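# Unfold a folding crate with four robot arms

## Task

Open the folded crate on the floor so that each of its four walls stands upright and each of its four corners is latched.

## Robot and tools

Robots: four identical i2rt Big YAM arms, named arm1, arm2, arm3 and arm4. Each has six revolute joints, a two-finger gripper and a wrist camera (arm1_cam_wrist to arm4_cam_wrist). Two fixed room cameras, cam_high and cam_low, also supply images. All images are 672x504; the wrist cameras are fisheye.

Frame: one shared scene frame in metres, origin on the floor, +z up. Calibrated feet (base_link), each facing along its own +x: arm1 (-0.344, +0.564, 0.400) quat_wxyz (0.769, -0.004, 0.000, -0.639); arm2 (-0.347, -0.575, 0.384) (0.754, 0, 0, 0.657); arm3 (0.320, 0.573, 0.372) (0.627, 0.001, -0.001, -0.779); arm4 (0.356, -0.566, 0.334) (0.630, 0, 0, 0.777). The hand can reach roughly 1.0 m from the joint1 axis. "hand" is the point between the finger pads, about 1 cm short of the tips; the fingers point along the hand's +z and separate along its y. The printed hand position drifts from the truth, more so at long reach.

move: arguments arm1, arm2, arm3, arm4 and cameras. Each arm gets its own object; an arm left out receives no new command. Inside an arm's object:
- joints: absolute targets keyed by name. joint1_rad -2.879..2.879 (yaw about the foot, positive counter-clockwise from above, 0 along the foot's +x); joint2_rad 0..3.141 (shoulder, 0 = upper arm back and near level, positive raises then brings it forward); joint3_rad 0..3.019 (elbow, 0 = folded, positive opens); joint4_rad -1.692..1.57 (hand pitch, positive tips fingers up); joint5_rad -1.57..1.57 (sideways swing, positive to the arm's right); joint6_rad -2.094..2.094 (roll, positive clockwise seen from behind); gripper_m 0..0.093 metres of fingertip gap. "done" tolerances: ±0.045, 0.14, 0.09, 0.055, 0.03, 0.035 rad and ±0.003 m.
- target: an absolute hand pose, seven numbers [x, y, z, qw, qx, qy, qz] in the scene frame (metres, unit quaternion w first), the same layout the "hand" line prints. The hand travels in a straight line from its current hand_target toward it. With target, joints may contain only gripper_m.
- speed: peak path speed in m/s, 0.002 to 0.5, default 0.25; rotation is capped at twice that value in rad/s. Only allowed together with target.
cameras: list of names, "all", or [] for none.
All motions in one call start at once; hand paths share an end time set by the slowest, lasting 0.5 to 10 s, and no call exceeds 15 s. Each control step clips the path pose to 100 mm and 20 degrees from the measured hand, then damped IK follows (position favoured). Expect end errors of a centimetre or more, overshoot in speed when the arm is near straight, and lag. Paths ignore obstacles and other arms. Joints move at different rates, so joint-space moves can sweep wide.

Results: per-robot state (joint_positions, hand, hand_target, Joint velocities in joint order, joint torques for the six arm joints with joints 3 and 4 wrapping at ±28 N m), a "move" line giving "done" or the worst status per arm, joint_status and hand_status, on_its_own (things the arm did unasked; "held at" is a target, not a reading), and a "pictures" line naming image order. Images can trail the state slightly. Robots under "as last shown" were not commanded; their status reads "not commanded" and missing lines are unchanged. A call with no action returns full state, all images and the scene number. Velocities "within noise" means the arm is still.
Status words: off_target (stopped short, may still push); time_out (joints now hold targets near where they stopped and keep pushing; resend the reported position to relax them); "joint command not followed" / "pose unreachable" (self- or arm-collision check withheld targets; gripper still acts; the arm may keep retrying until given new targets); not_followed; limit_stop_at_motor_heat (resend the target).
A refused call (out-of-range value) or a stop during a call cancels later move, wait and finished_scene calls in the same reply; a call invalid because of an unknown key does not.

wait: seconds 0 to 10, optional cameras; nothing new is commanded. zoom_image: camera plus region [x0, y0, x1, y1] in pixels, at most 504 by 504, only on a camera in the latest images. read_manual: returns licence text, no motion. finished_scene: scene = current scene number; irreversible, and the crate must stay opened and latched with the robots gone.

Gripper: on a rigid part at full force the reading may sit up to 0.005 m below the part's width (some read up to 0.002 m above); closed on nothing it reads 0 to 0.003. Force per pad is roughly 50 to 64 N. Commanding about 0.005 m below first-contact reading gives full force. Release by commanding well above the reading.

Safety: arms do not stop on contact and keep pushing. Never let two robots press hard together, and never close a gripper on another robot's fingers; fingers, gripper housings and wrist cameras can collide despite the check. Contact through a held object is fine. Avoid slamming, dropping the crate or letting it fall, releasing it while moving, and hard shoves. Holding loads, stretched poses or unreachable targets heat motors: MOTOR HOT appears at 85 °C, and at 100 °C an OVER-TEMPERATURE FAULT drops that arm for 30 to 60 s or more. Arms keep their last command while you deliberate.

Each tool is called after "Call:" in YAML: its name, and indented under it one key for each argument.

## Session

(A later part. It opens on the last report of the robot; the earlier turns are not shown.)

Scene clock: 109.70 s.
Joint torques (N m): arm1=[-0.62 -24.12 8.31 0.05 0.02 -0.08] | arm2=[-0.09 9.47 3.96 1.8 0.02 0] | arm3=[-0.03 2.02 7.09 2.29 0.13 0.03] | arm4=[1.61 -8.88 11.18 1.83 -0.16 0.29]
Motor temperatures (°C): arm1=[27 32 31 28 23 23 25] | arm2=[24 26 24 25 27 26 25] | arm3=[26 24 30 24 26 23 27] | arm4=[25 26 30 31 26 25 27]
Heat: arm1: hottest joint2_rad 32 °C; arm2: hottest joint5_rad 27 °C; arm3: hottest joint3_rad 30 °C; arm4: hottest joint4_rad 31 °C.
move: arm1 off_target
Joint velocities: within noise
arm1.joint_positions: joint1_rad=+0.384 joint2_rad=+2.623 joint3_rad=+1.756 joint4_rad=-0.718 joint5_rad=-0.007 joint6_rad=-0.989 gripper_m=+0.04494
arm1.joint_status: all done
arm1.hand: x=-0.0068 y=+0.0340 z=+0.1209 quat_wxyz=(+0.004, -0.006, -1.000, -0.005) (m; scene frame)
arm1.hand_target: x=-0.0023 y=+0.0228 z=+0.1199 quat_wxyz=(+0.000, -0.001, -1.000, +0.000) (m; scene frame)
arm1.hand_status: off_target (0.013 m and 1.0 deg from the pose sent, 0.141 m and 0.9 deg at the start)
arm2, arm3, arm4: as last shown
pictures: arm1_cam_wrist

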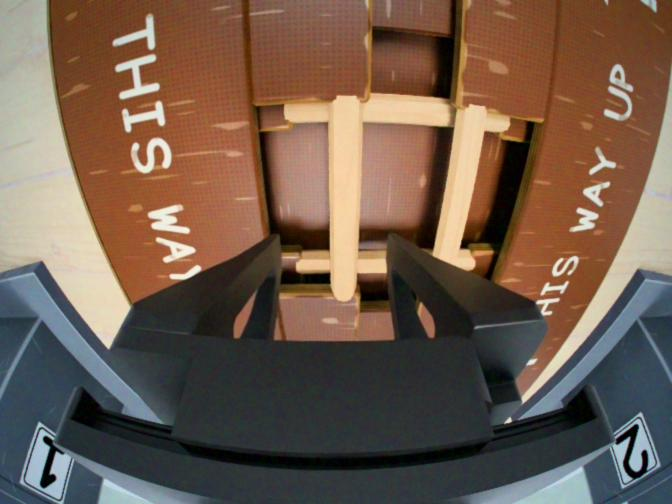

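Call:
move:
  arm1: {"target": [0.0, 0.0155, 0.047, 0, 0, 1, 0], "speed": 0.12}

Call:
move:
  arm1: {"joints": {"gripper_m": 0.0}}
  cameras: ["arm1_cam_wrist", "cam_low"]

Call:
zoom_image:
  camera: "cam_low"
  region: [280, 220, 420, 340]

Scene clock: 112.70 s.
Joint torques (N m): arm1=[-0.91 -25.47 7.87 0.83 0.02 -0.02] | arm2=[-0.03 9.47 3.96 1.78 0.03 0] | arm3=[-0.56 1.9 7.21 2.29 0.13 -0.01] | arm4=[1.61 -8.88 11.18 1.83 -0.16 0.29]
Motor temperatures (°C): arm1=[27 32 32 28 23 23 25] | arm2=[24 26 24 25 27 26 25] | arm3=[26 24 30 24 26 23 27] | arm4=[25 26 30 31 26 25 27]
Heat: arm1: hottest joint2_rad 32 °C; arm2: hottest joint5_rad 27 °C; arm3: hottest joint3_rad 30 °C; arm4: hottest joint4_rad 31 °C.
move: arm1 off_target
Joint velocities: within noise
arm1.joint_positions: joint1_rad=+0.386 joint2_rad=+2.801 joint3_rad=+1.899 joint4_rad=-0.700 joint5_rad=-0.007 joint6_rad=-0.989 gripper_m=+0.04494
arm1.joint_status: not commanded
arm1.hand: x=-0.0051 y=+0.0320 z=+0.0463 quat_wxyz=(+0.008, -0.006, -1.000, -0.012) (m; scene frame)
arm1.hand_target: x=+0.0004 y=+0.0168 z=+0.0480 quat_wxyz=(+0.000, -0.001, -1.000, +0.000) (m; scene frame)
arm1.hand_status: off_target (0.017 m and 1.8 deg from the pose sent, 0.077 m and 1.0 deg at the start)
arm2, arm3, arm4: as last shown
pictures: none

Scene clock: 113.47 s.
Joint torques (N m): arm1=[-1.14 -25.93 7.39 0.5 -0.08 -0.02] | arm2=[-0.09 9.41 3.96 1.78 0.03 0] | arm3=[-1.32 2.08 7.27 2.35 0.14 0.01] | arm4=[1.61 -8.94 11.17 1.83 -0.15 0.29]
Motor temperatures (°C): arm1=[27 32 32 28 23 23 25] | arm2=[24 26 24 25 27 26 25] | arm3=[26 24 30 24 26 23 27] | arm4=[25 26 30 31 26 25 27]
Heat: arm1: hottest joint2_rad 32 °C; arm2: hottest joint5_rad 27 °C; arm3: hottest joint3_rad 30 °C; arm4: hottest joint4_rad 31 °C.
move: arm1 off_target
Joint velocities: within noise
arm1.joint_positions: joint1_rad=+0.382 joint2_rad=+2.803 joint3_rad=+1.904 joint4_rad=-0.690 joint5_rad=-0.006 joint6_rad=-0.994 gripper_m=+0.01747
arm1.joint_status: gripper_m off_target (ended at +0.01749, target +0.00000)
arm1.hand: x=-0.0048 y=+0.0274 z=+0.0464 quat_wxyz=(+0.006, -0.005, -1.000, -0.007) (m; scene frame)
arm1.hand_target: x=-0.0005 y=+0.0149 z=+0.0477 quat_wxyz=(-0.002, -0.001, -1.000, +0.002) (m; scene frame)
arm1.hand_status: not commanded
arm2, arm3, arm4: as last shown
pictures: arm1_cam_wrist, cam_low

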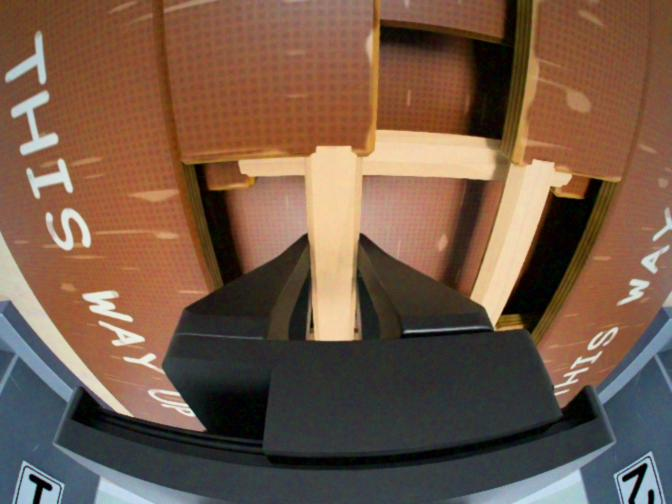

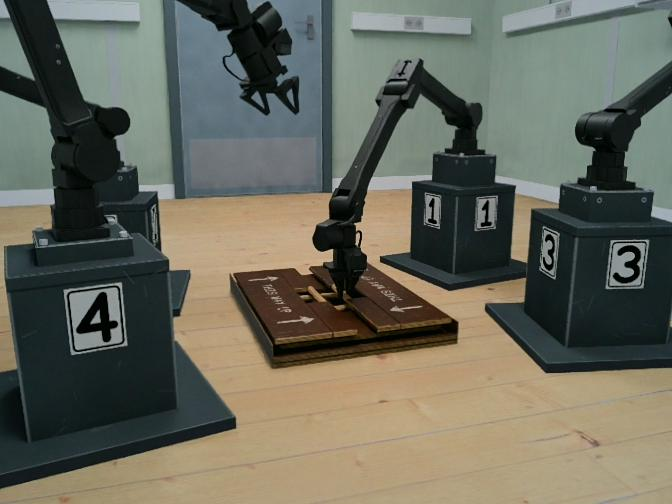

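Scaled by 3.600 from the camera's 672x504 image, which has a finer 960x720 frame.

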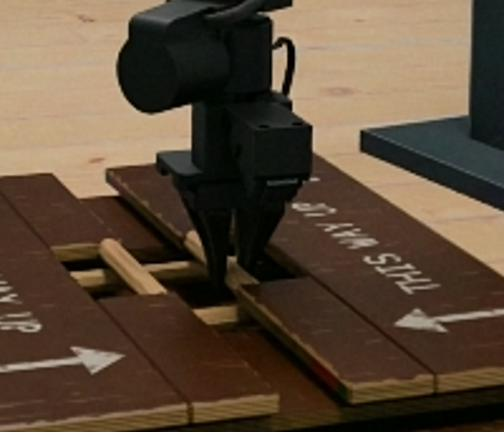

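Call:
move:
  arm1: {"target": [0.0, 0.022, 0.11, 0, 0, 0.9979, -0.0654], "speed": 0.1}

Call:
move:
  arm1: {"target": [0.0, 0.040, 0.155, 0, 0, 0.9914, -0.1305], "speed": 0.1}
  cameras: ["arm1_cam_wrist", "cam_low"]

Scene clock: 117.77 s.
Joint torques (N m): arm1=[-0.26 -30.27 3.95 -0.21 0.11 0.11] | arm2=[-0.09 9.41 3.96 1.8 0.03 0] | arm3=[-0.62 1.79 7.25 2.24 0.14 0.03] | arm4=[1.61 -8.94 11.18 1.83 -0.15 0.29]
Motor temperatures (°C): arm1=[27 33 32 28 23 23 25] | arm2=[24 26 24 25 27 26 25] | arm3=[26 24 30 24 26 23 27] | arm4=[25 26 31 31 26 25 27]
Heat: arm1: hottest joint2_rad 33 °C; arm2: hottest joint5_rad 27 °C; arm3: hottest joint3_rad 30 °C; arm4: hottest joint3_rad 31 °C.
move: arm1 off_target
Joint velocities: within noise
arm1.joint_positions: joint1_rad=+0.401 joint2_rad=+2.679 joint3_rad=+1.718 joint4_rad=-0.519 joint5_rad=+0.066 joint6_rad=-0.982 gripper_m=+0.01747
arm1.joint_status: not commanded
arm1.hand: x=-0.0064 y=+0.0288 z=+0.0803 quat_wxyz=(+0.005, -0.003, -0.998, +0.059) (m; scene frame)
arm1.hand_target: x=+0.0011 y=+0.0217 z=+0.1081 quat_wxyz=(+0.000, -0.003, -0.998, +0.067) (m; scene frame)
arm1.hand_status: off_target (0.031 m and 1.0 deg from the pose sent, 0.064 m and 8.3 deg at the start)
arm2, arm3, arm4: as last shown
pictures: none

Scene clock: 119.10 s.
Joint torques (N m): arm1=[0.56 -28.69 3.77 0.42 0.21 0.14] | arm2=[-0.15 9.41 3.96 1.78 0.02 0] | arm3=[-0.85 2.08 7.17 2.25 0.13 0.02] | arm4=[1.61 -8.88 11.18 1.83 -0.15 0.29]
Motor temperatures (°C): arm1=[27 33 32 28 23 23 25] | arm2=[24 26 24 25 27 26 25] | arm3=[26 24 30 24 26 23 27] | arm4=[25 26 31 31 26 25 27]
Heat: arm1: hottest joint2_rad 33 °C; arm2: hottest joint5_rad 27 °C; arm3: hottest joint3_rad 30 °C; arm4: hottest joint3_rad 31 °C.
move: arm1 off_target
Joint velocities: within noise
arm1.joint_positions: joint1_rad=+0.433 joint2_rad=+2.521 joint3_rad=+1.511 joint4_rad=-0.367 joint5_rad=+0.139 joint6_rad=-0.966 gripper_m=+0.01723
arm1.joint_status: not commanded
arm1.hand: x=-0.0064 y=+0.0431 z=+0.1315 quat_wxyz=(+0.004, +0.000, -0.993, +0.122) (m; scene frame)
arm1.hand_target: x=+0.0010 y=+0.0394 z=+0.1545 quat_wxyz=(-0.002, +0.000, -0.992, +0.130) (m; scene frame)
arm1.hand_status: off_target (0.025 m and 1.1 deg from the pose sent, 0.076 m and 8.2 deg at the start)
arm2.joint_positions: joint1_rad=+0.742 joint2_rad=+0.378 joint3_rad=+1.702 joint4_rad=-1.262 joint5_rad=-0.142 joint6_rad=-0.320 gripper_m=+0.09396
arm2.joint_status: not commanded
arm2.hand: x=-0.3865 y=-0.5610 z=+1.1031 quat_wxyz=(-0.397, +0.664, -0.167, -0.611) (m; scene frame)
arm2.hand_target: x=-0.3859 y=-0.5619 z=+1.1085 quat_wxyz=(-0.399, +0.660, -0.165, -0.614) (m; scene frame)
arm2.hand_status: not commanded
arm3.joint_positions: joint1_rad=+0.368 joint2_rad=+0.508 joint3_rad=+1.375 joint4_rad=-1.360 joint5_rad=-0.070 joint6_rad=+0.635 gripper_m=+0.09396
arm3.joint_status: not commanded
arm3.hand: x=+0.3593 y=+0.3880 z=+0.9196 quat_wxyz=(-0.486, -0.725, -0.459, +0.167) (m; scene frame)
arm3.hand_target: x=+0.3588 y=+0.3913 z=+0.9281 quat_wxyz=(-0.494, -0.720, -0.456, +0.170) (m; scene frame)
arm3.hand_status: not commanded
arm4: as last shown
pictures: arm1_cam_wrist, cam_low

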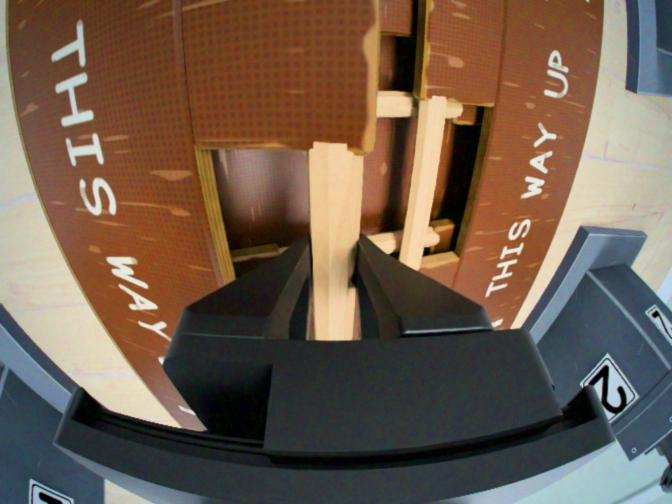

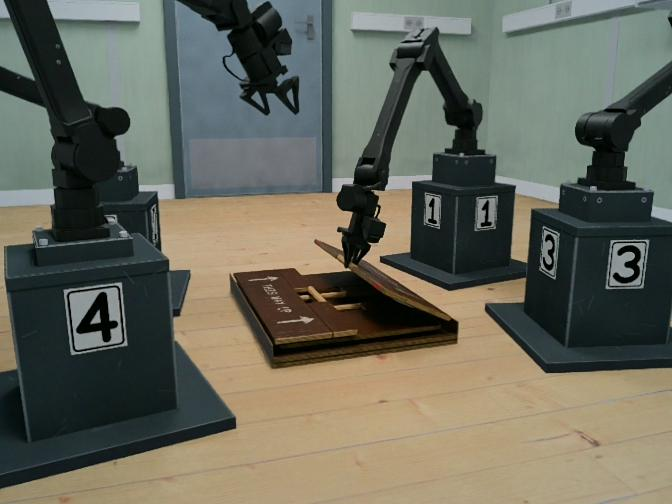

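Call:
move:
  arm1: {"target": [0.001, 0.070, 0.193, 0, 0, 0.9808, -0.1951], "speed": 0.1}

Call:
move:
  arm1: {"target": [0.001, 0.107, 0.220, 0, 0, 0.9659, -0.2588], "speed": 0.1}
  cameras: ["arm1_cam_wrist", "cam_low"]

Scene clock: 121.57 s.
Joint torques (N m): arm1=[0.5 -26.17 3.25 0.76 0.26 0.18] | arm2=[-0.03 9.41 3.95 1.78 0.03 0] | arm3=[-0.09 1.32 7.2 2.3 0.12 0] | arm4=[1.61 -8.88 11.17 1.83 -0.16 0.29]
Motor temperatures (°C): arm1=[27 33 32 28 23 23 25] | arm2=[24 26 24 25 27 26 25] | arm3=[26 24 30 24 26 23 27] | arm4=[25 26 31 31 26 25 27]
Heat: arm1: hottest joint2_rad 33 °C; arm2: hottest joint5_rad 27 °C; arm3: hottest joint3_rad 30 °C; arm4: hottest joint3_rad 31 °C.
move: arm1 off_target
Joint velocities: within noise
arm1.joint_positions: joint1_rad=+0.484 joint2_rad=+2.384 joint3_rad=+1.316 joint4_rad=-0.213 joint5_rad=+0.229 joint6_rad=-0.932 gripper_m=+0.01683
arm1.joint_status: not commanded
arm1.hand: x=-0.0067 y=+0.0696 z=+0.1741 quat_wxyz=(+0.005, -0.001, -0.983, +0.185) (m; scene frame)
arm1.hand_target: x=+0.0008 y=+0.0710 z=+0.1922 quat_wxyz=(+0.000, +0.000, -0.981, +0.192) (m; scene frame)
arm1.hand_status: off_target (0.020 m and 1.3 deg from the pose sent, 0.068 m and 8.5 deg at the start)
arm2, arm3, arm4: as last shown
pictures: none

Scene clock: 122.90 s.
Joint torques (N m): arm1=[1.49 -24.94 2.71 0.8 0.28 0.2] | arm2=[-0.09 9.41 3.96 1.78 0.02 0] | arm3=[-0.44 1.61 7.25 2.26 0.13 -0.03] | arm4=[1.61 -8.88 11.17 1.83 -0.16 0.29]
Motor temperatures (°C): arm1=[27 33 31 28 23 23 25] | arm2=[24 26 24 25 27 26 25] | arm3=[26 24 30 24 26 23 27] | arm4=[25 26 31 31 26 25 27]
Heat: arm1: hottest joint2_rad 33 °C; arm2: hottest joint5_rad 27 °C; arm3: hottest joint3_rad 30 °C; arm4: hottest joint3_rad 31 °C.
move: arm1 off_target
Joint velocities: within noise
arm1.joint_positions: joint1_rad=+0.548 joint2_rad=+2.291 joint3_rad=+1.146 joint4_rad=-0.038 joint5_rad=+0.341 joint6_rad=-0.900 gripper_m=+0.01677
arm1.joint_status: not commanded
arm1.hand: x=-0.0073 y=+0.1000 z=+0.2030 quat_wxyz=(+0.007, -0.002, -0.967, +0.255) (m; scene frame)
arm1.hand_target: x=-0.0018 y=+0.1047 z=+0.2192 quat_wxyz=(+0.001, -0.001, -0.966, +0.259) (m; scene frame)
arm1.hand_status: off_target (0.020 m and 1.0 deg from the pose sent, 0.060 m and 8.7 deg at the start)
arm2, arm3: as last shown
arm4.joint_positions: joint1_rad=+0.346 joint2_rad=+1.286 joint3_rad=+1.033 joint4_rad=-0.704 joint5_rad=+0.002 joint6_rad=-0.010 gripper_m=+0.09396
arm4.joint_status: not commanded
arm4.hand: x=+0.0974 y=-0.1460 z=+0.5493 quat_wxyz=(-0.149, +0.835, -0.460, -0.263) (m; scene frame)
arm4.hand_target: x=+0.0948 y=-0.1411 z=+0.5467 quat_wxyz=(-0.147, +0.830, -0.468, -0.266) (m; scene frame)
arm4.hand_status: not commanded
pictures: arm1_cam_wrist, cam_low

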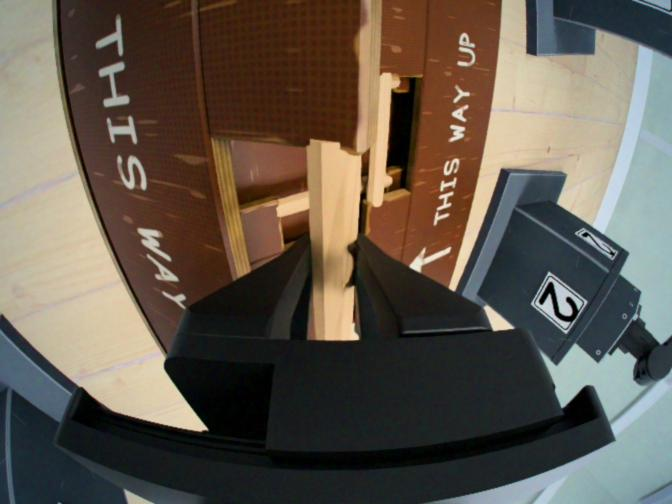

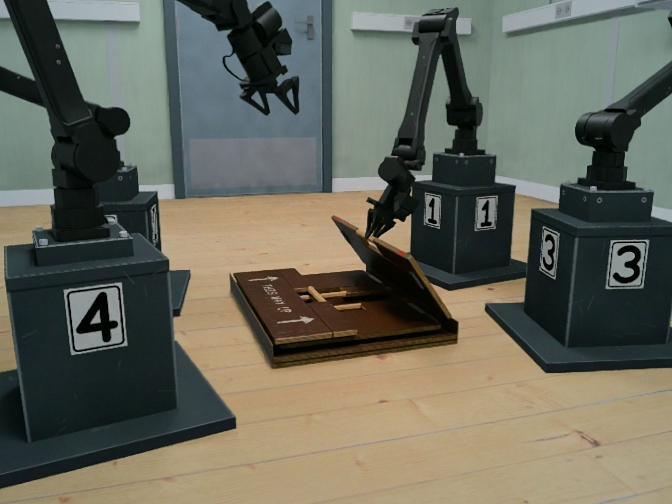

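Call:
move:
  arm1: {"target": [0.002, 0.155, 0.237, 0, 0, 0.9469, -0.3214], "speed": 0.1}

Call:
move:
  arm1: {"target": [0.003, 0.204, 0.241, 0, 0, 0.9239, -0.3827], "speed": 0.1}
  cameras: ["arm1_cam_wrist", "cam_low", "cam_high"]

Call:
zoom_image:
  camera: "cam_low"
  region: [220, 180, 480, 380]

Scene clock: 125.87 s.
Joint torques (N m): arm1=[1.26 -23.36 1.81 0.96 0.21 0.23] | arm2=[-0.15 9.35 3.97 1.78 0.03 0] | arm3=[-0.79 1.67 7.25 2.32 0.11 -0.02] | arm4=[1.61 -8.88 11.18 1.83 -0.15 0.29]
Motor temperatures (°C): arm1=[27 33 31 28 23 23 25] | arm2=[24 26 24 25 27 26 25] | arm3=[26 24 30 24 26 23 27] | arm4=[25 26 31 31 26 25 27]
Heat: arm1: hottest joint2_rad 33 °C; arm2: hottest joint5_rad 27 °C; arm3: hottest joint3_rad 30 °C; arm4: hottest joint3_rad 31 °C.
move: arm1 off_target
Joint velocities: within noise
arm1.joint_positions: joint1_rad=+0.637 joint2_rad=+2.223 joint3_rad=+0.989 joint4_rad=+0.127 joint5_rad=+0.482 joint6_rad=-0.856 gripper_m=+0.01679
arm1.joint_status: not commanded
arm1.hand: x=-0.0091 y=+0.1402 z=+0.2262 quat_wxyz=(+0.014, -0.004, -0.946, +0.325) (m; scene frame)
arm1.hand_target: x=-0.0022 y=+0.1514 z=+0.2370 quat_wxyz=(+0.006, +0.001, -0.946, +0.324) (m; scene frame)
arm1.hand_status: off_target (0.021 m and 1.8 deg from the pose sent, 0.065 m and 8.0 deg at the start)
arm2, arm3, arm4: as last shown
pictures: none

Scene clock: 127.13 s.
Joint torques (N m): arm1=[3.02 -20.37 1.31 1.26 -0.27 0.36] | arm2=[-0.09 9.41 3.97 1.8 0.03 -0.01] | arm3=[-0.38 2.08 7.12 2.35 0.12 0.01] | arm4=[1.61 -8.88 11.17 1.83 -0.16 0.29]
Motor temperatures (°C): arm1=[27 33 31 28 23 23 25] | arm2=[24 26 24 25 27 26 25] | arm3=[26 24 30 24 26 23 27] | arm4=[25 26 31 31 26 25 26]
Heat: arm1: hottest joint2_rad 33 °C; arm2: hottest joint5_rad 27 °C; arm3: hottest joint3_rad 30 °C; arm4: hottest joint3_rad 31 °C.
move: arm1 off_target
Joint velocities: within noise
arm1.joint_positions: joint1_rad=+0.744 joint2_rad=+2.203 joint3_rad=+0.870 joint4_rad=+0.284 joint5_rad=+0.636 joint6_rad=-0.794 gripper_m=+0.01682
arm1.joint_status: not commanded
arm1.hand: x=-0.0091 y=+0.1829 z=+0.2391 quat_wxyz=(+0.017, -0.009, -0.920, +0.391) (m; scene frame)
arm1.hand_target: x=+0.0031 y=+0.2023 z=+0.2417 quat_wxyz=(+0.000, +0.000, -0.923, +0.384) (m; scene frame)
arm1.hand_status: off_target (0.024 m and 2.4 deg from the pose sent, 0.067 m and 7.3 deg at the start)
arm2, arm3, arm4: as last shown
pictures: arm1_cam_wrist, cam_high, cam_low

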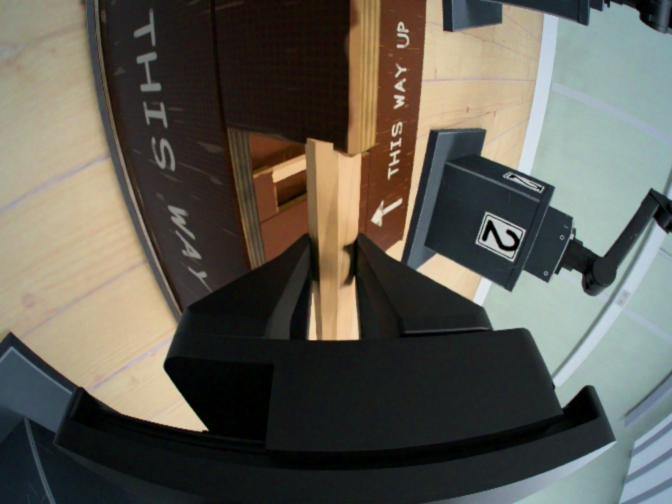

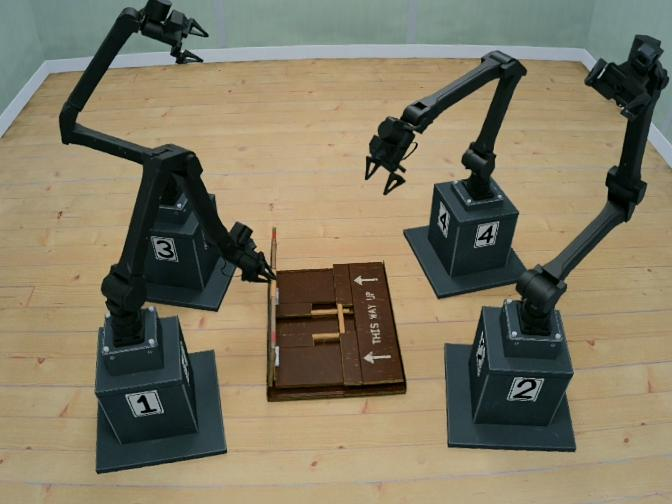

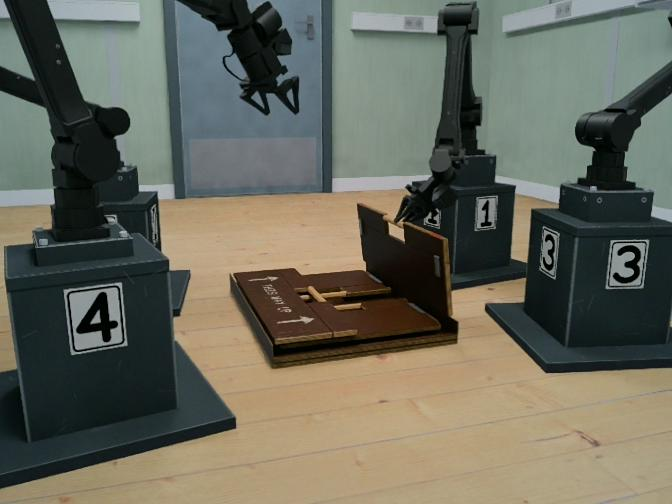

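Scaled by 1.938 from the camera's 672x504 image, which has a finer 960x720 frame.

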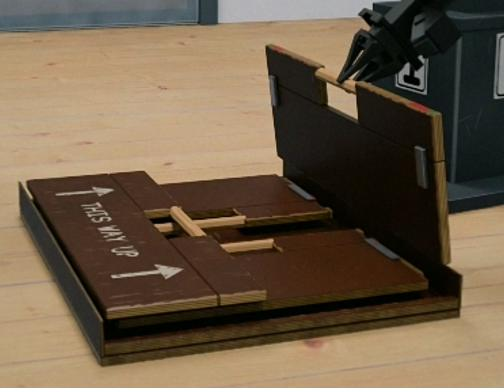

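Call:
move:
  arm1: {"target": [0.003, 0.217, 0.238, 0, 0, 0.9239, -0.3827], "speed": 0.08}
  arm4: {"target": [-0.025, -0.045, 0.13, 0, 1, 0, 0], "speed": 0.3, "joints": {"gripper_m": 0.045}}
  cameras: ["arm4_cam_wrist", "cam_low", "arm1_cam_wrist"]

Scene clock: 134.70 s.
Joint torques (N m): arm1=[3.9 -19.55 0.85 1.18 -0.59 0.39] | arm2=[-0.09 9.41 3.95 1.8 0.03 0] | arm3=[-0.32 1.49 7.19 2.3 0.11 0.02] | arm4=[1.61 -21.3 10.28 -0.5 -0.07 -0.12]
Motor temperatures (°C): arm1=[27 33 31 28 23 23 26] | arm2=[24 26 24 25 27 26 25] | arm3=[26 24 30 24 26 23 27] | arm4=[25 26 31 31 26 25 26]
Heat: arm1: hottest joint2_rad 33 °C; arm2: hottest joint5_rad 27 °C; arm3: hottest joint3_rad 30 °C; arm4: hottest joint3_rad 31 °C.
move: arm1 off_target; arm4 off_target
Joint velocities: within noise
arm1.joint_positions: joint1_rad=+0.766 joint2_rad=+2.199 joint3_rad=+0.853 joint4_rad=+0.288 joint5_rad=+0.655 joint6_rad=-0.771 gripper_m=+0.01686
arm1.joint_status: not commanded
arm1.hand: x=-0.0093 y=+0.1928 z=+0.2403 quat_wxyz=(+0.018, -0.011, -0.918, +0.396) (m; scene frame)
arm1.hand_target: x=+0.0019 y=+0.2164 z=+0.2380 quat_wxyz=(+0.001, +0.001, -0.924, +0.383) (m; scene frame)
arm1.hand_status: off_target (0.027 m and 2.9 deg from the pose sent, 0.036 m and 2.4 deg at the start)
arm2, arm3: as last shown
arm4.joint_positions: joint1_rad=+0.425 joint2_rad=+2.463 joint3_rad=+1.693 joint4_rad=-0.804 joint5_rad=+0.010 joint6_rad=-0.917 gripper_m=+0.04507
arm4.joint_status: all done
arm4.hand: x=-0.0168 y=-0.0548 z=+0.1362 quat_wxyz=(-0.002, +1.000, -0.011, +0.005) (m; scene frame)
arm4.hand_target: x=-0.0237 y=-0.0497 z=+0.1308 quat_wxyz=(-0.003, +1.000, +0.001, +0.005) (m; scene frame)
arm4.hand_status: off_target (0.014 m and 1.3 deg from the pose sent, 0.448 m and 66.9 deg at the start)
pictures: arm1_cam_wrist, arm4_cam_wrist, cam_low

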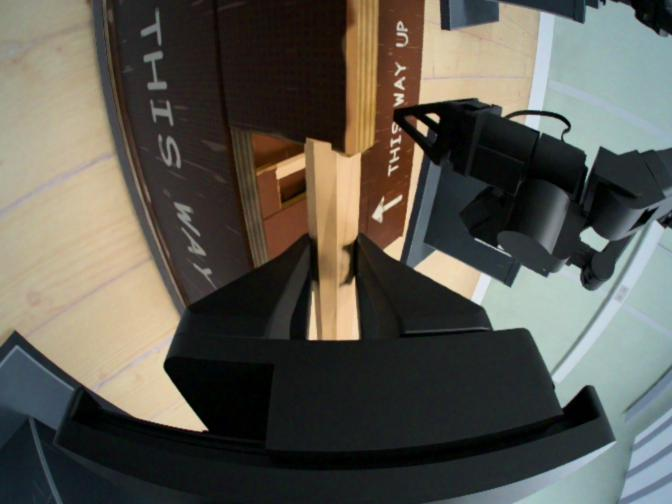

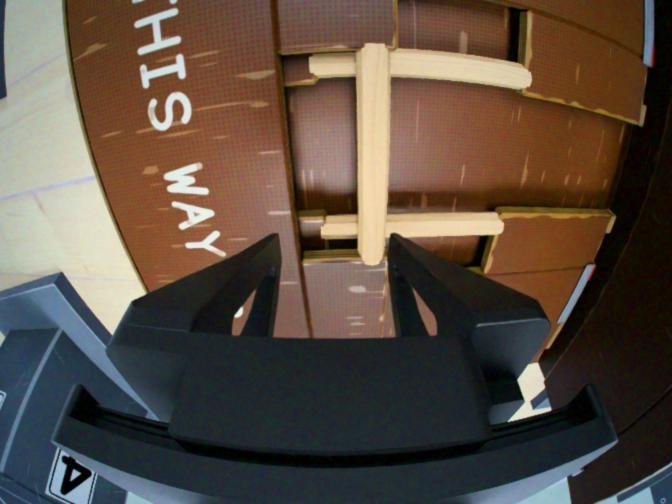

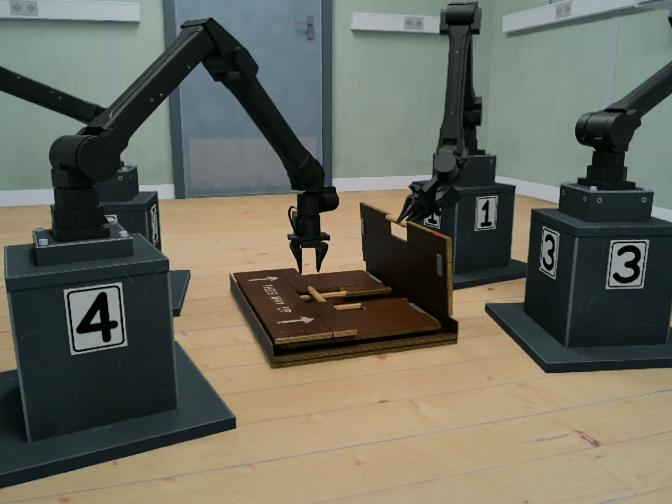

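Call:
move:
  arm4: {"target": [-0.041, -0.026, 0.102, 0, 1, 0, 0], "speed": 0.15}
  cameras: ["arm4_cam_wrist", "cam_low"]

Call:
zoom_image:
  camera: "cam_low"
  region: [220, 180, 480, 380]

Scene clock: 145.20 s.
Joint torques (N m): arm1=[3.96 -18.96 0.95 1.22 -0.56 0.45] | arm2=[-0.09 9.41 3.96 1.8 0.02 0] | arm3=[-0.85 1.55 7.28 2.25 0.09 -0.01] | arm4=[1.85 -22.01 10.81 -0.55 -0.23 -0.11]
Motor temperatures (°C): arm1=[27 33 30 28 23 23 26] | arm2=[24 26 24 25 27 26 25] | arm3=[26 24 30 24 26 23 27] | arm4=[25 28 32 31 26 25 26]
Heat: arm1: hottest joint2_rad 33 °C; arm2: hottest joint5_rad 27 °C; arm3: hottest joint3_rad 30 °C; arm4: hottest joint3_rad 32 °C.
move: arm4 off_target
Joint velocities: within noise
arm1, arm2, arm3: as last shown
arm4.joint_positions: joint1_rad=+0.419 joint2_rad=+2.575 joint3_rad=+1.846 joint4_rad=-0.844 joint5_rad=+0.002 joint6_rad=-0.926 gripper_m=+0.04507
arm4.joint_status: not commanded
arm4.hand: x=-0.0322 y=-0.0292 z=+0.1089 quat_wxyz=(+0.000, +1.000, -0.009, +0.001) (m; scene frame)
arm4.hand_target: x=-0.0372 y=-0.0245 z=+0.1015 quat_wxyz=(+0.000, +1.000, +0.001, +0.000) (m; scene frame)
arm4.hand_status: off_target (0.012 m and 1.1 deg from the pose sent, 0.051 m and 1.3 deg at the start)
pictures: arm4_cam_wrist, cam_low

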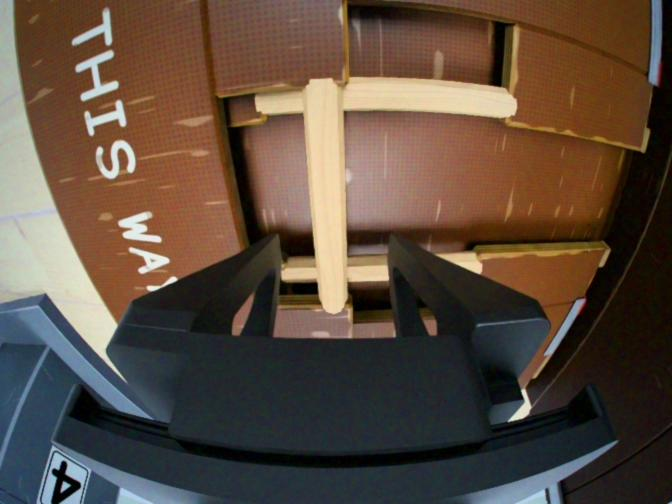

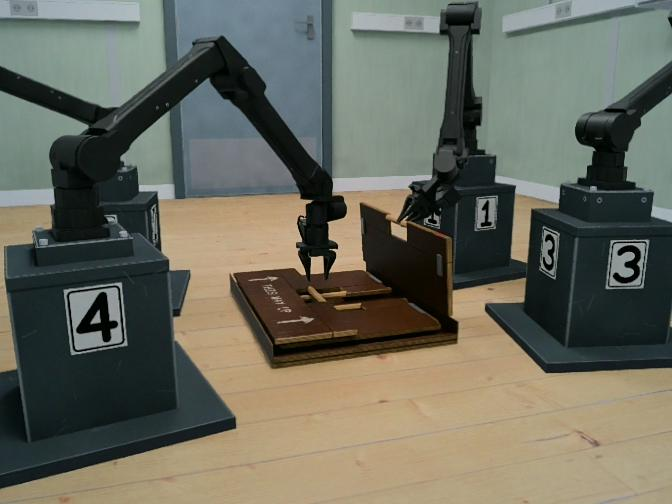

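Scaled by 1.938 from the camera's 672x504 image, which has a finer 960x720 frame.

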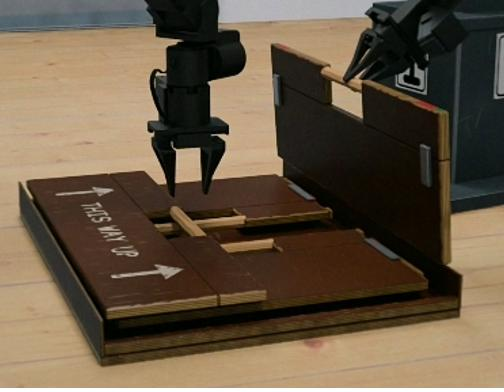

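Call:
move:
  arm4: {"target": [-0.041, -0.029, 0.058, 0, 1, 0, 0], "speed": 0.12}
  cameras: ["arm4_cam_wrist", "cam_low"]

Call:
zoom_image:
  camera: "cam_low"
  region: [280, 220, 420, 340]

Scene clock: 150.23 s.
Joint torques (N m): arm1=[3.72 -19.31 0.87 1.02 -0.57 0.43] | arm2=[-0.09 9.41 3.96 1.8 0.03 0] | arm3=[-0.44 1.49 7.28 2.44 0.12 0.02] | arm4=[1.85 -22.36 10.17 0.2 -0.21 0]
Motor temperatures (°C): arm1=[27 33 30 28 23 23 26] | arm2=[24 26 24 25 27 26 25] | arm3=[26 24 30 24 26 23 27] | arm4=[25 28 32 30 26 25 26]
Heat: arm1: hottest joint2_rad 33 °C; arm2: hottest joint5_rad 27 °C; arm3: hottest joint3_rad 30 °C; arm4: hottest joint3_rad 32 °C.
move: arm4 off_target
Joint velocities: within noise
arm1, arm2, arm3: as last shown
arm4.joint_positions: joint1_rad=+0.421 joint2_rad=+2.661 joint3_rad=+1.882 joint4_rad=-0.813 joint5_rad=+0.002 joint6_rad=-0.926 gripper_m=+0.04507
arm4.joint_status: not commanded
arm4.hand: x=-0.0289 y=-0.0354 z=+0.0638 quat_wxyz=(+0.008, +1.000, -0.008, +0.007) (m; scene frame)
arm4.hand_target: x=-0.0399 y=-0.0297 z=+0.0582 quat_wxyz=(+0.000, +1.000, +0.000, +0.000) (m; scene frame)
arm4.hand_status: off_target (0.015 m and 1.5 deg from the pose sent, 0.052 m and 1.1 deg at the start)
pictures: arm4_cam_wrist, cam_low

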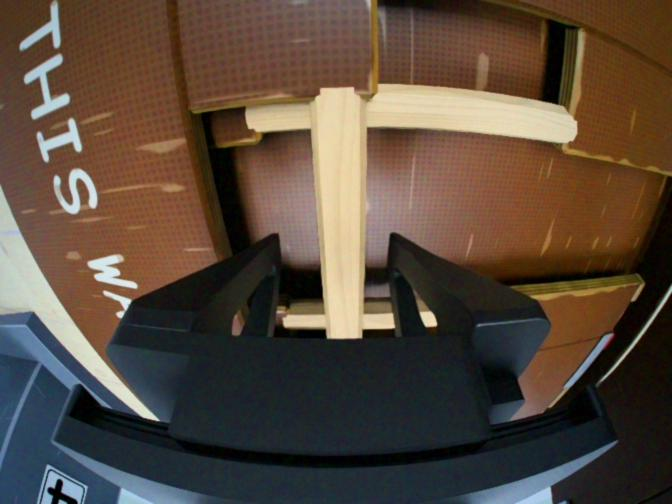

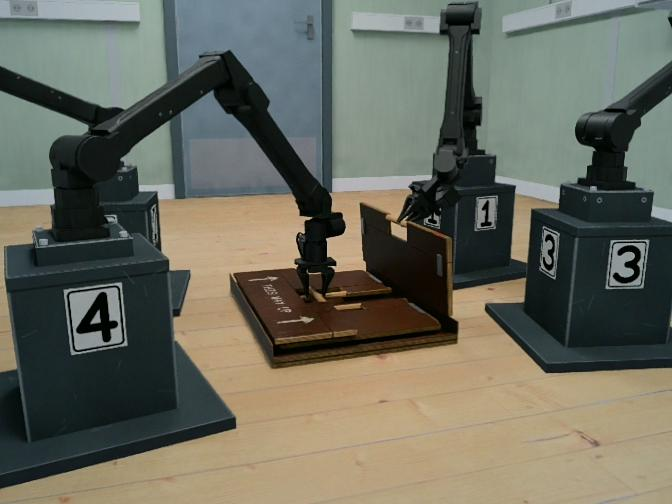

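Scaled by 3.600 from the camera's 672x504 image, which has a finer 960x720 frame.

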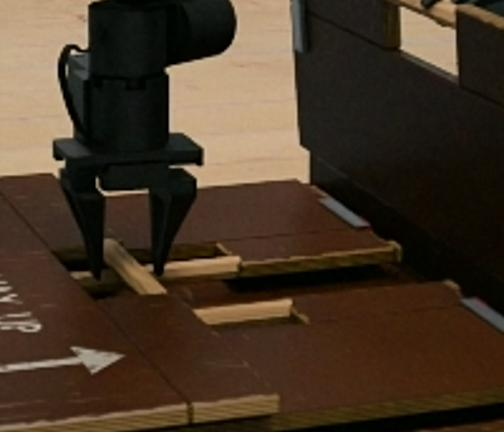

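Call:
move:
  arm4: {"joints": {"gripper_m": 0.0}}
  cameras: ["arm4_cam_wrist", "cam_low"]

Call:
zoom_image:
  camera: "cam_low"
  region: [280, 220, 420, 340]

Scene clock: 155.33 s.
Joint torques (N m): arm1=[3.55 -19.08 1.13 1.29 -0.61 0.41] | arm2=[-0.09 9.52 3.96 1.78 0.02 0] | arm3=[-0.21 2.2 7.31 2.43 0.13 0.03] | arm4=[2.37 -22.59 10.1 -0.05 -0.32 0.03]
Motor temperatures (°C): arm1=[27 33 30 28 23 23 26] | arm2=[24 26 24 25 27 26 25] | arm3=[26 24 30 24 26 23 27] | arm4=[25 29 32 30 26 25 26]
Heat: arm1: hottest joint2_rad 33 °C; arm2: hottest joint5_rad 27 °C; arm3: hottest joint3_rad 30 °C; arm4: hottest joint3_rad 32 °C.
move: arm4 off_target
Joint velocities: within noise
arm1: as last shown
arm2.joint_positions: joint1_rad=+0.742 joint2_rad=+0.378 joint3_rad=+1.702 joint4_rad=-1.262 joint5_rad=-0.142 joint6_rad=-0.320 gripper_m=+0.09396
arm2.joint_status: not commanded
arm2.hand: x=-0.3865 y=-0.5610 z=+1.1031 quat_wxyz=(-0.397, +0.664, -0.167, -0.611) (m; scene frame)
arm2.hand_target: x=-0.3859 y=-0.5619 z=+1.1085 quat_wxyz=(-0.399, +0.660, -0.165, -0.614) (m; scene frame)
arm2.hand_status: not commanded
arm3.joint_positions: joint1_rad=+0.368 joint2_rad=+0.508 joint3_rad=+1.375 joint4_rad=-1.360 joint5_rad=-0.070 joint6_rad=+0.635 gripper_m=+0.09396
arm3.joint_status: not commanded
arm3.hand: x=+0.3593 y=+0.3880 z=+0.9196 quat_wxyz=(-0.486, -0.725, -0.459, +0.167) (m; scene frame)
arm3.hand_target: x=+0.3588 y=+0.3913 z=+0.9281 quat_wxyz=(-0.494, -0.720, -0.456, +0.170) (m; scene frame)
arm3.hand_status: not commanded
arm4.joint_positions: joint1_rad=+0.421 joint2_rad=+2.661 joint3_rad=+1.883 joint4_rad=-0.804 joint5_rad=+0.005 joint6_rad=-0.930 gripper_m=+0.01634
arm4.joint_status: gripper_m off_target (ended at +0.01636, target +0.00000)
arm4.hand: x=-0.0303 y=-0.0326 z=+0.0641 quat_wxyz=(+0.003, +1.000, -0.006, +0.005) (m; scene frame)
arm4.hand_target: x=-0.0405 y=-0.0294 z=+0.0581 quat_wxyz=(-0.001, +1.000, +0.001, -0.001) (m; scene frame)
arm4.hand_status: not commanded
pictures: arm4_cam_wrist, cam_low

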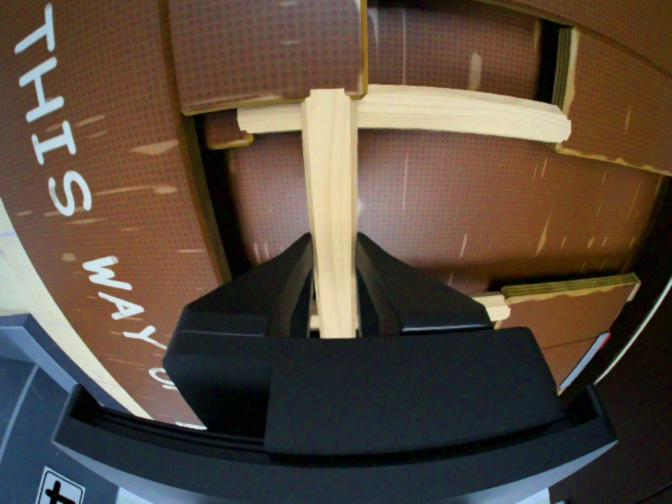

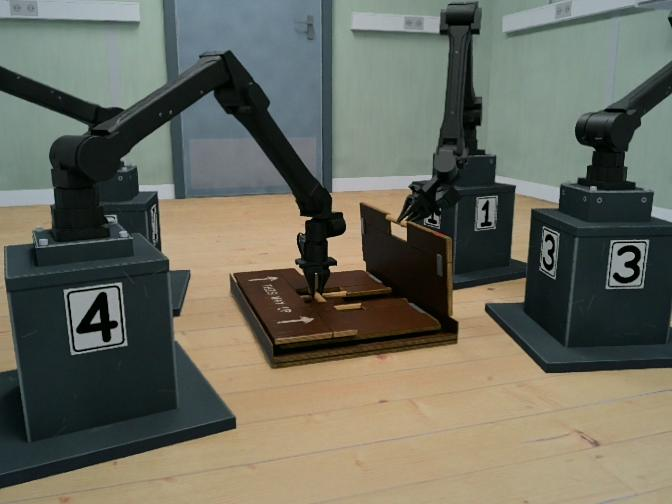

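Scaled by 3.600 from the camera's 672x504 image, which has a finer 960x720 frame.

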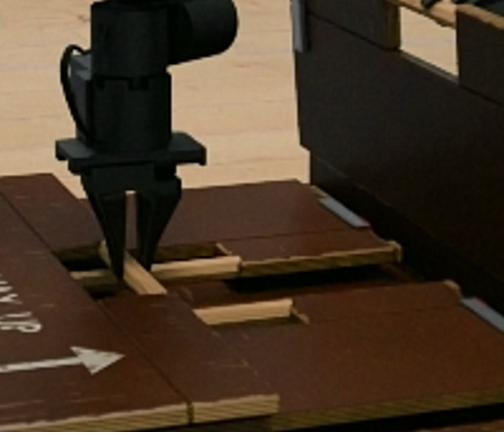

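Call:
move:
  arm4: {"target": [-0.040, -0.040, 0.130, -0.0654, 0.9979, 0, 0], "speed": 0.1}

Call:
move:
  arm4: {"target": [-0.040, -0.058, 0.175, -0.1305, 0.9914, 0, 0], "speed": 0.1}
  cameras: ["arm4_cam_wrist", "cam_low"]

Scene clock: 159.03 s.
Joint torques (N m): arm1=[3.96 -19.08 1.14 1.2 -0.59 0.43] | arm2=[-0.03 9.35 3.96 1.8 0.02 0] | arm3=[-0.56 2.02 7.15 2.35 0.12 0.04] | arm4=[2.78 -27.46 6.06 -0.75 -0.36 0.29]
Motor temperatures (°C): arm1=[27 33 30 28 24 23 26] | arm2=[24 26 24 25 27 26 25] | arm3=[26 24 30 24 26 23 27] | arm4=[25 29 32 30 26 25 27]
Heat: arm1: hottest joint2_rad 33 °C; arm2: hottest joint5_rad 27 °C; arm3: hottest joint3_rad 30 °C; arm4: hottest joint3_rad 32 °C.
move: arm4 off_target
Joint velocities: within noise
arm1, arm2, arm3: as last shown
arm4.joint_positions: joint1_rad=+0.445 joint2_rad=+2.527 joint3_rad=+1.713 joint4_rad=-0.661 joint5_rad=+0.089 joint6_rad=-0.921 gripper_m=+0.01634
arm4.joint_status: not commanded
arm4.hand: x=-0.0301 y=-0.0353 z=+0.1039 quat_wxyz=(-0.065, +0.998, -0.001, +0.006) (m; scene frame)
arm4.hand_target: x=-0.0410 y=-0.0376 z=+0.1292 quat_wxyz=(-0.068, +0.998, -0.003, -0.002) (m; scene frame)
arm4.hand_status: off_target (0.028 m and 0.7 deg from the pose sent, 0.067 m and 7.9 deg at the start)
pictures: none

Scene clock: 160.33 s.
Joint torques (N m): arm1=[3.84 -19.25 1.13 1.09 -0.55 0.42] | arm2=[-0.09 9.41 3.96 1.81 0.03 0] | arm3=[-0.21 1.67 7.17 2.33 0.11 -0.01] | arm4=[2.96 -25.23 6.2 -0.05 -0.18 0.37]
Motor temperatures (°C): arm1=[27 33 30 28 24 23 26] | arm2=[24 26 24 25 27 26 25] | arm3=[26 24 30 24 26 23 27] | arm4=[25 29 32 30 26 25 27]
Heat: arm1: hottest joint2_rad 33 °C; arm2: hottest joint5_rad 27 °C; arm3: hottest joint3_rad 30 °C; arm4: hottest joint3_rad 32 °C.
move: arm4 off_target
Joint velocities: within noise
arm1, arm2, arm3: as last shown
arm4.joint_positions: joint1_rad=+0.484 joint2_rad=+2.369 joint3_rad=+1.532 joint4_rad=-0.551 joint5_rad=+0.174 joint6_rad=-0.907 gripper_m=+0.01593
arm4.joint_status: not commanded
arm4.hand: x=-0.0292 y=-0.0531 z=+0.1557 quat_wxyz=(-0.125, +0.992, +0.006, +0.010) (m; scene frame)
arm4.hand_target: x=-0.0397 y=-0.0571 z=+0.1745 quat_wxyz=(-0.131, +0.991, +0.002, +0.001) (m; scene frame)
arm4.hand_status: off_target (0.023 m and 1.5 deg from the pose sent, 0.075 m and 7.6 deg at the start)
pictures: arm4_cam_wrist, cam_low

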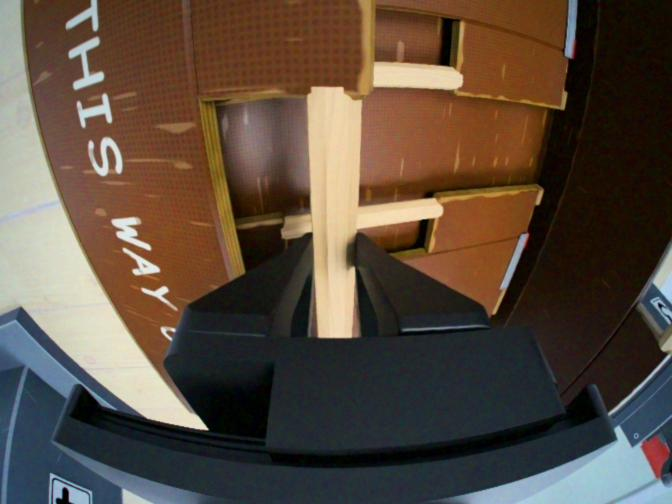

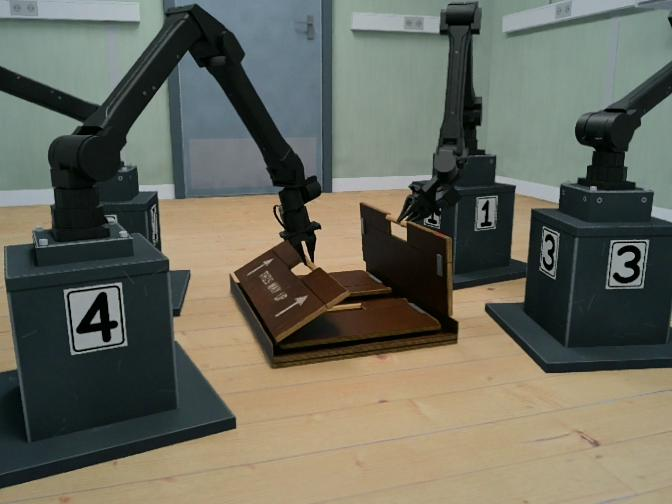

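Call:
move:
  arm4: {"target": [-0.040, -0.088, 0.213, -0.1951, 0.9808, 0, 0], "speed": 0.1}

Call:
move:
  arm4: {"target": [-0.040, -0.128, 0.240, -0.2588, 0.9659, 0, 0], "speed": 0.1}

Call:
move:
  arm4: {"target": [-0.040, -0.176, 0.256, -0.3214, 0.9469, 0, 0], "speed": 0.1}
  cameras: ["arm4_cam_wrist", "cam_low", "cam_high"]

Scene clock: 162.83 s.
Joint torques (N m): arm1=[3.72 -19.6 0.9 1.24 -0.59 0.4] | arm2=[-0.09 9.41 3.95 1.8 0.03 0] | arm3=[-0.44 1.96 7.25 2.15 0.16 -0.01] | arm4=[3.19 -23.65 6 0.01 -0.17 0.41]
Motor temperatures (°C): arm1=[27 33 30 28 24 23 26] | arm2=[24 26 24 25 27 26 25] | arm3=[26 24 30 24 26 23 27] | arm4=[25 29 31 30 26 25 27]
Heat: arm1: hottest joint2_rad 33 °C; arm2: hottest joint5_rad 27 °C; arm3: hottest joint3_rad 30 °C; arm4: hottest joint3_rad 31 °C.
move: arm4 off_target
Joint velocities: within noise
arm1, arm2, arm3: as last shown
arm4.joint_positions: joint1_rad=+0.540 joint2_rad=+2.236 joint3_rad=+1.359 joint4_rad=-0.425 joint5_rad=+0.275 joint6_rad=-0.869 gripper_m=+0.01573
arm4.joint_status: not commanded
arm4.hand: x=-0.0291 y=-0.0813 z=+0.1947 quat_wxyz=(-0.189, +0.982, +0.004, +0.014) (m; scene frame)
arm4.hand_target: x=-0.0400 y=-0.0882 z=+0.2125 quat_wxyz=(-0.194, +0.981, +0.000, +0.002) (m; scene frame)
arm4.hand_status: off_target (0.022 m and 1.8 deg from the pose sent, 0.068 m and 8.2 deg at the start)
pictures: none

Scene clock: 164.17 s.
Joint torques (N m): arm1=[3.6 -19.55 0.98 1.25 -0.56 0.42] | arm2=[-0.09 9.41 3.96 1.8 0.02 0] | arm3=[-0.85 1.26 7.19 2.4 0.14 0.02] | arm4=[3.49 -21.54 5.72 0.43 -0.15 0.4]
Motor temperatures (°C): arm1=[27 33 30 28 24 23 26] | arm2=[24 26 24 25 27 26 25] | arm3=[26 24 30 24 26 23 27] | arm4=[25 29 31 30 26 25 27]
Heat: arm1: hottest joint2_rad 33 °C; arm2: hottest joint5_rad 27 °C; arm3: hottest joint3_rad 30 °C; arm4: hottest joint3_rad 31 °C.
move: arm4 off_target
Joint velocities: within noise
arm1, arm2, arm3: as last shown
arm4.joint_positions: joint1_rad=+0.616 joint2_rad=+2.121 joint3_rad=+1.193 joint4_rad=-0.298 joint5_rad=+0.392 joint6_rad=-0.821 gripper_m=+0.01547
arm4.joint_status: not commanded
arm4.hand: x=-0.0286 y=-0.1186 z=+0.2258 quat_wxyz=(-0.255, +0.967, +0.002, +0.016) (m; scene frame)
arm4.hand_target: x=-0.0395 y=-0.1278 z=+0.2399 quat_wxyz=(-0.258, +0.966, +0.001, +0.002) (m; scene frame)
arm4.hand_status: off_target (0.021 m and 1.9 deg from the pose sent, 0.066 m and 8.3 deg at the start)
pictures: none

Scene clock: 165.50 s.
Joint torques (N m): arm1=[3.49 -19.43 1.02 1.35 -0.57 0.42] | arm2=[-0.09 9.41 3.96 1.81 0.02 0] | arm3=[-0.79 2.14 7.27 2.35 0.14 0.03] | arm4=[3.43 -18.26 6.02 1.26 0 0.41]
Motor temperatures (°C): arm1=[27 33 30 28 24 23 26] | arm2=[24 26 24 25 27 26 25] | arm3=[26 24 30 24 26 23 27] | arm4=[25 29 31 30 26 25 27]
Heat: arm1: hottest joint2_rad 33 °C; arm2: hottest joint5_rad 27 °C; arm3: hottest joint3_rad 30 °C; arm4: hottest joint3_rad 31 °C.
move: arm4 off_target
Joint velocities: within noise
arm1.joint_positions: joint1_rad=+0.766 joint2_rad=+2.199 joint3_rad=+0.853 joint4_rad=+0.288 joint5_rad=+0.655 joint6_rad=-0.771 gripper_m=+0.01686
arm1.joint_status: not commanded
arm1.hand: x=-0.0093 y=+0.1928 z=+0.2403 quat_wxyz=(+0.018, -0.011, -0.918, +0.396) (m; scene frame)
arm1.hand_target: x=+0.0019 y=+0.2164 z=+0.2380 quat_wxyz=(+0.001, +0.001, -0.924, +0.383) (m; scene frame)
arm1.hand_status: not commanded
arm2, arm3: as last shown
arm4.joint_positions: joint1_rad=+0.718 joint2_rad=+2.025 joint3_rad=+1.037 joint4_rad=-0.183 joint5_rad=+0.524 joint6_rad=-0.757 gripper_m=+0.01383
arm4.joint_status: not commanded
arm4.hand: x=-0.0283 y=-0.1679 z=+0.2492 quat_wxyz=(-0.317, +0.948, +0.002, +0.017) (m; scene frame)
arm4.hand_target: x=-0.0404 y=-0.1746 z=+0.2567 quat_wxyz=(-0.323, +0.947, -0.001, +0.000) (m; scene frame)
arm4.hand_status: off_target (0.016 m and 2.0 deg from the pose sent, 0.066 m and 8.2 deg at the start)
pictures: arm4_cam_wrist, cam_high, cam_low

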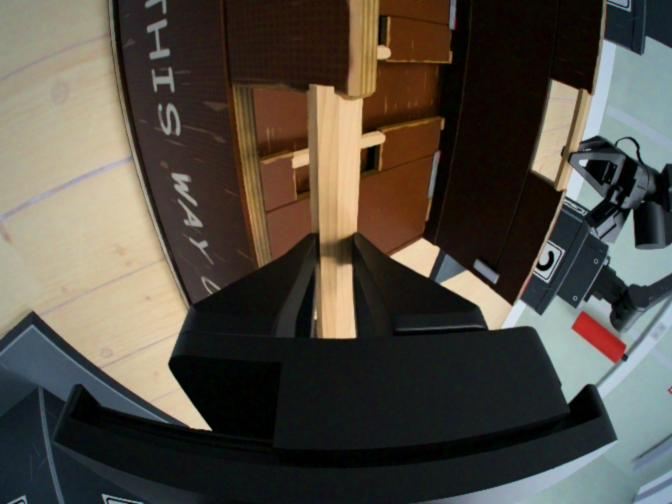

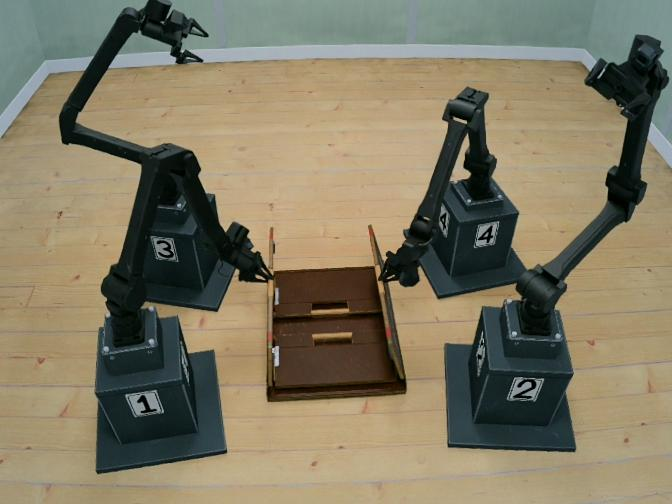

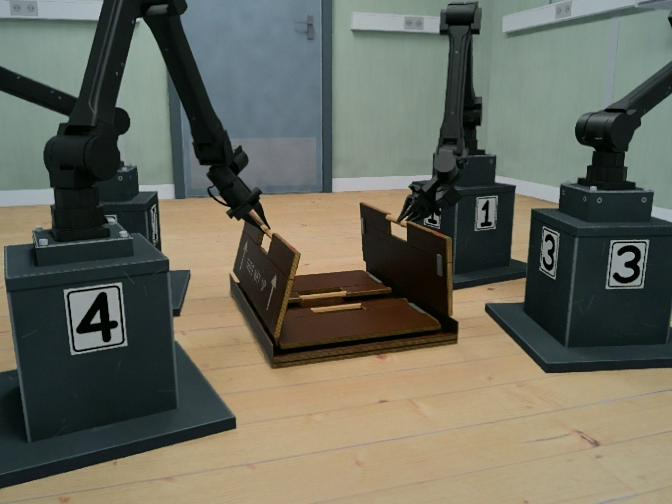

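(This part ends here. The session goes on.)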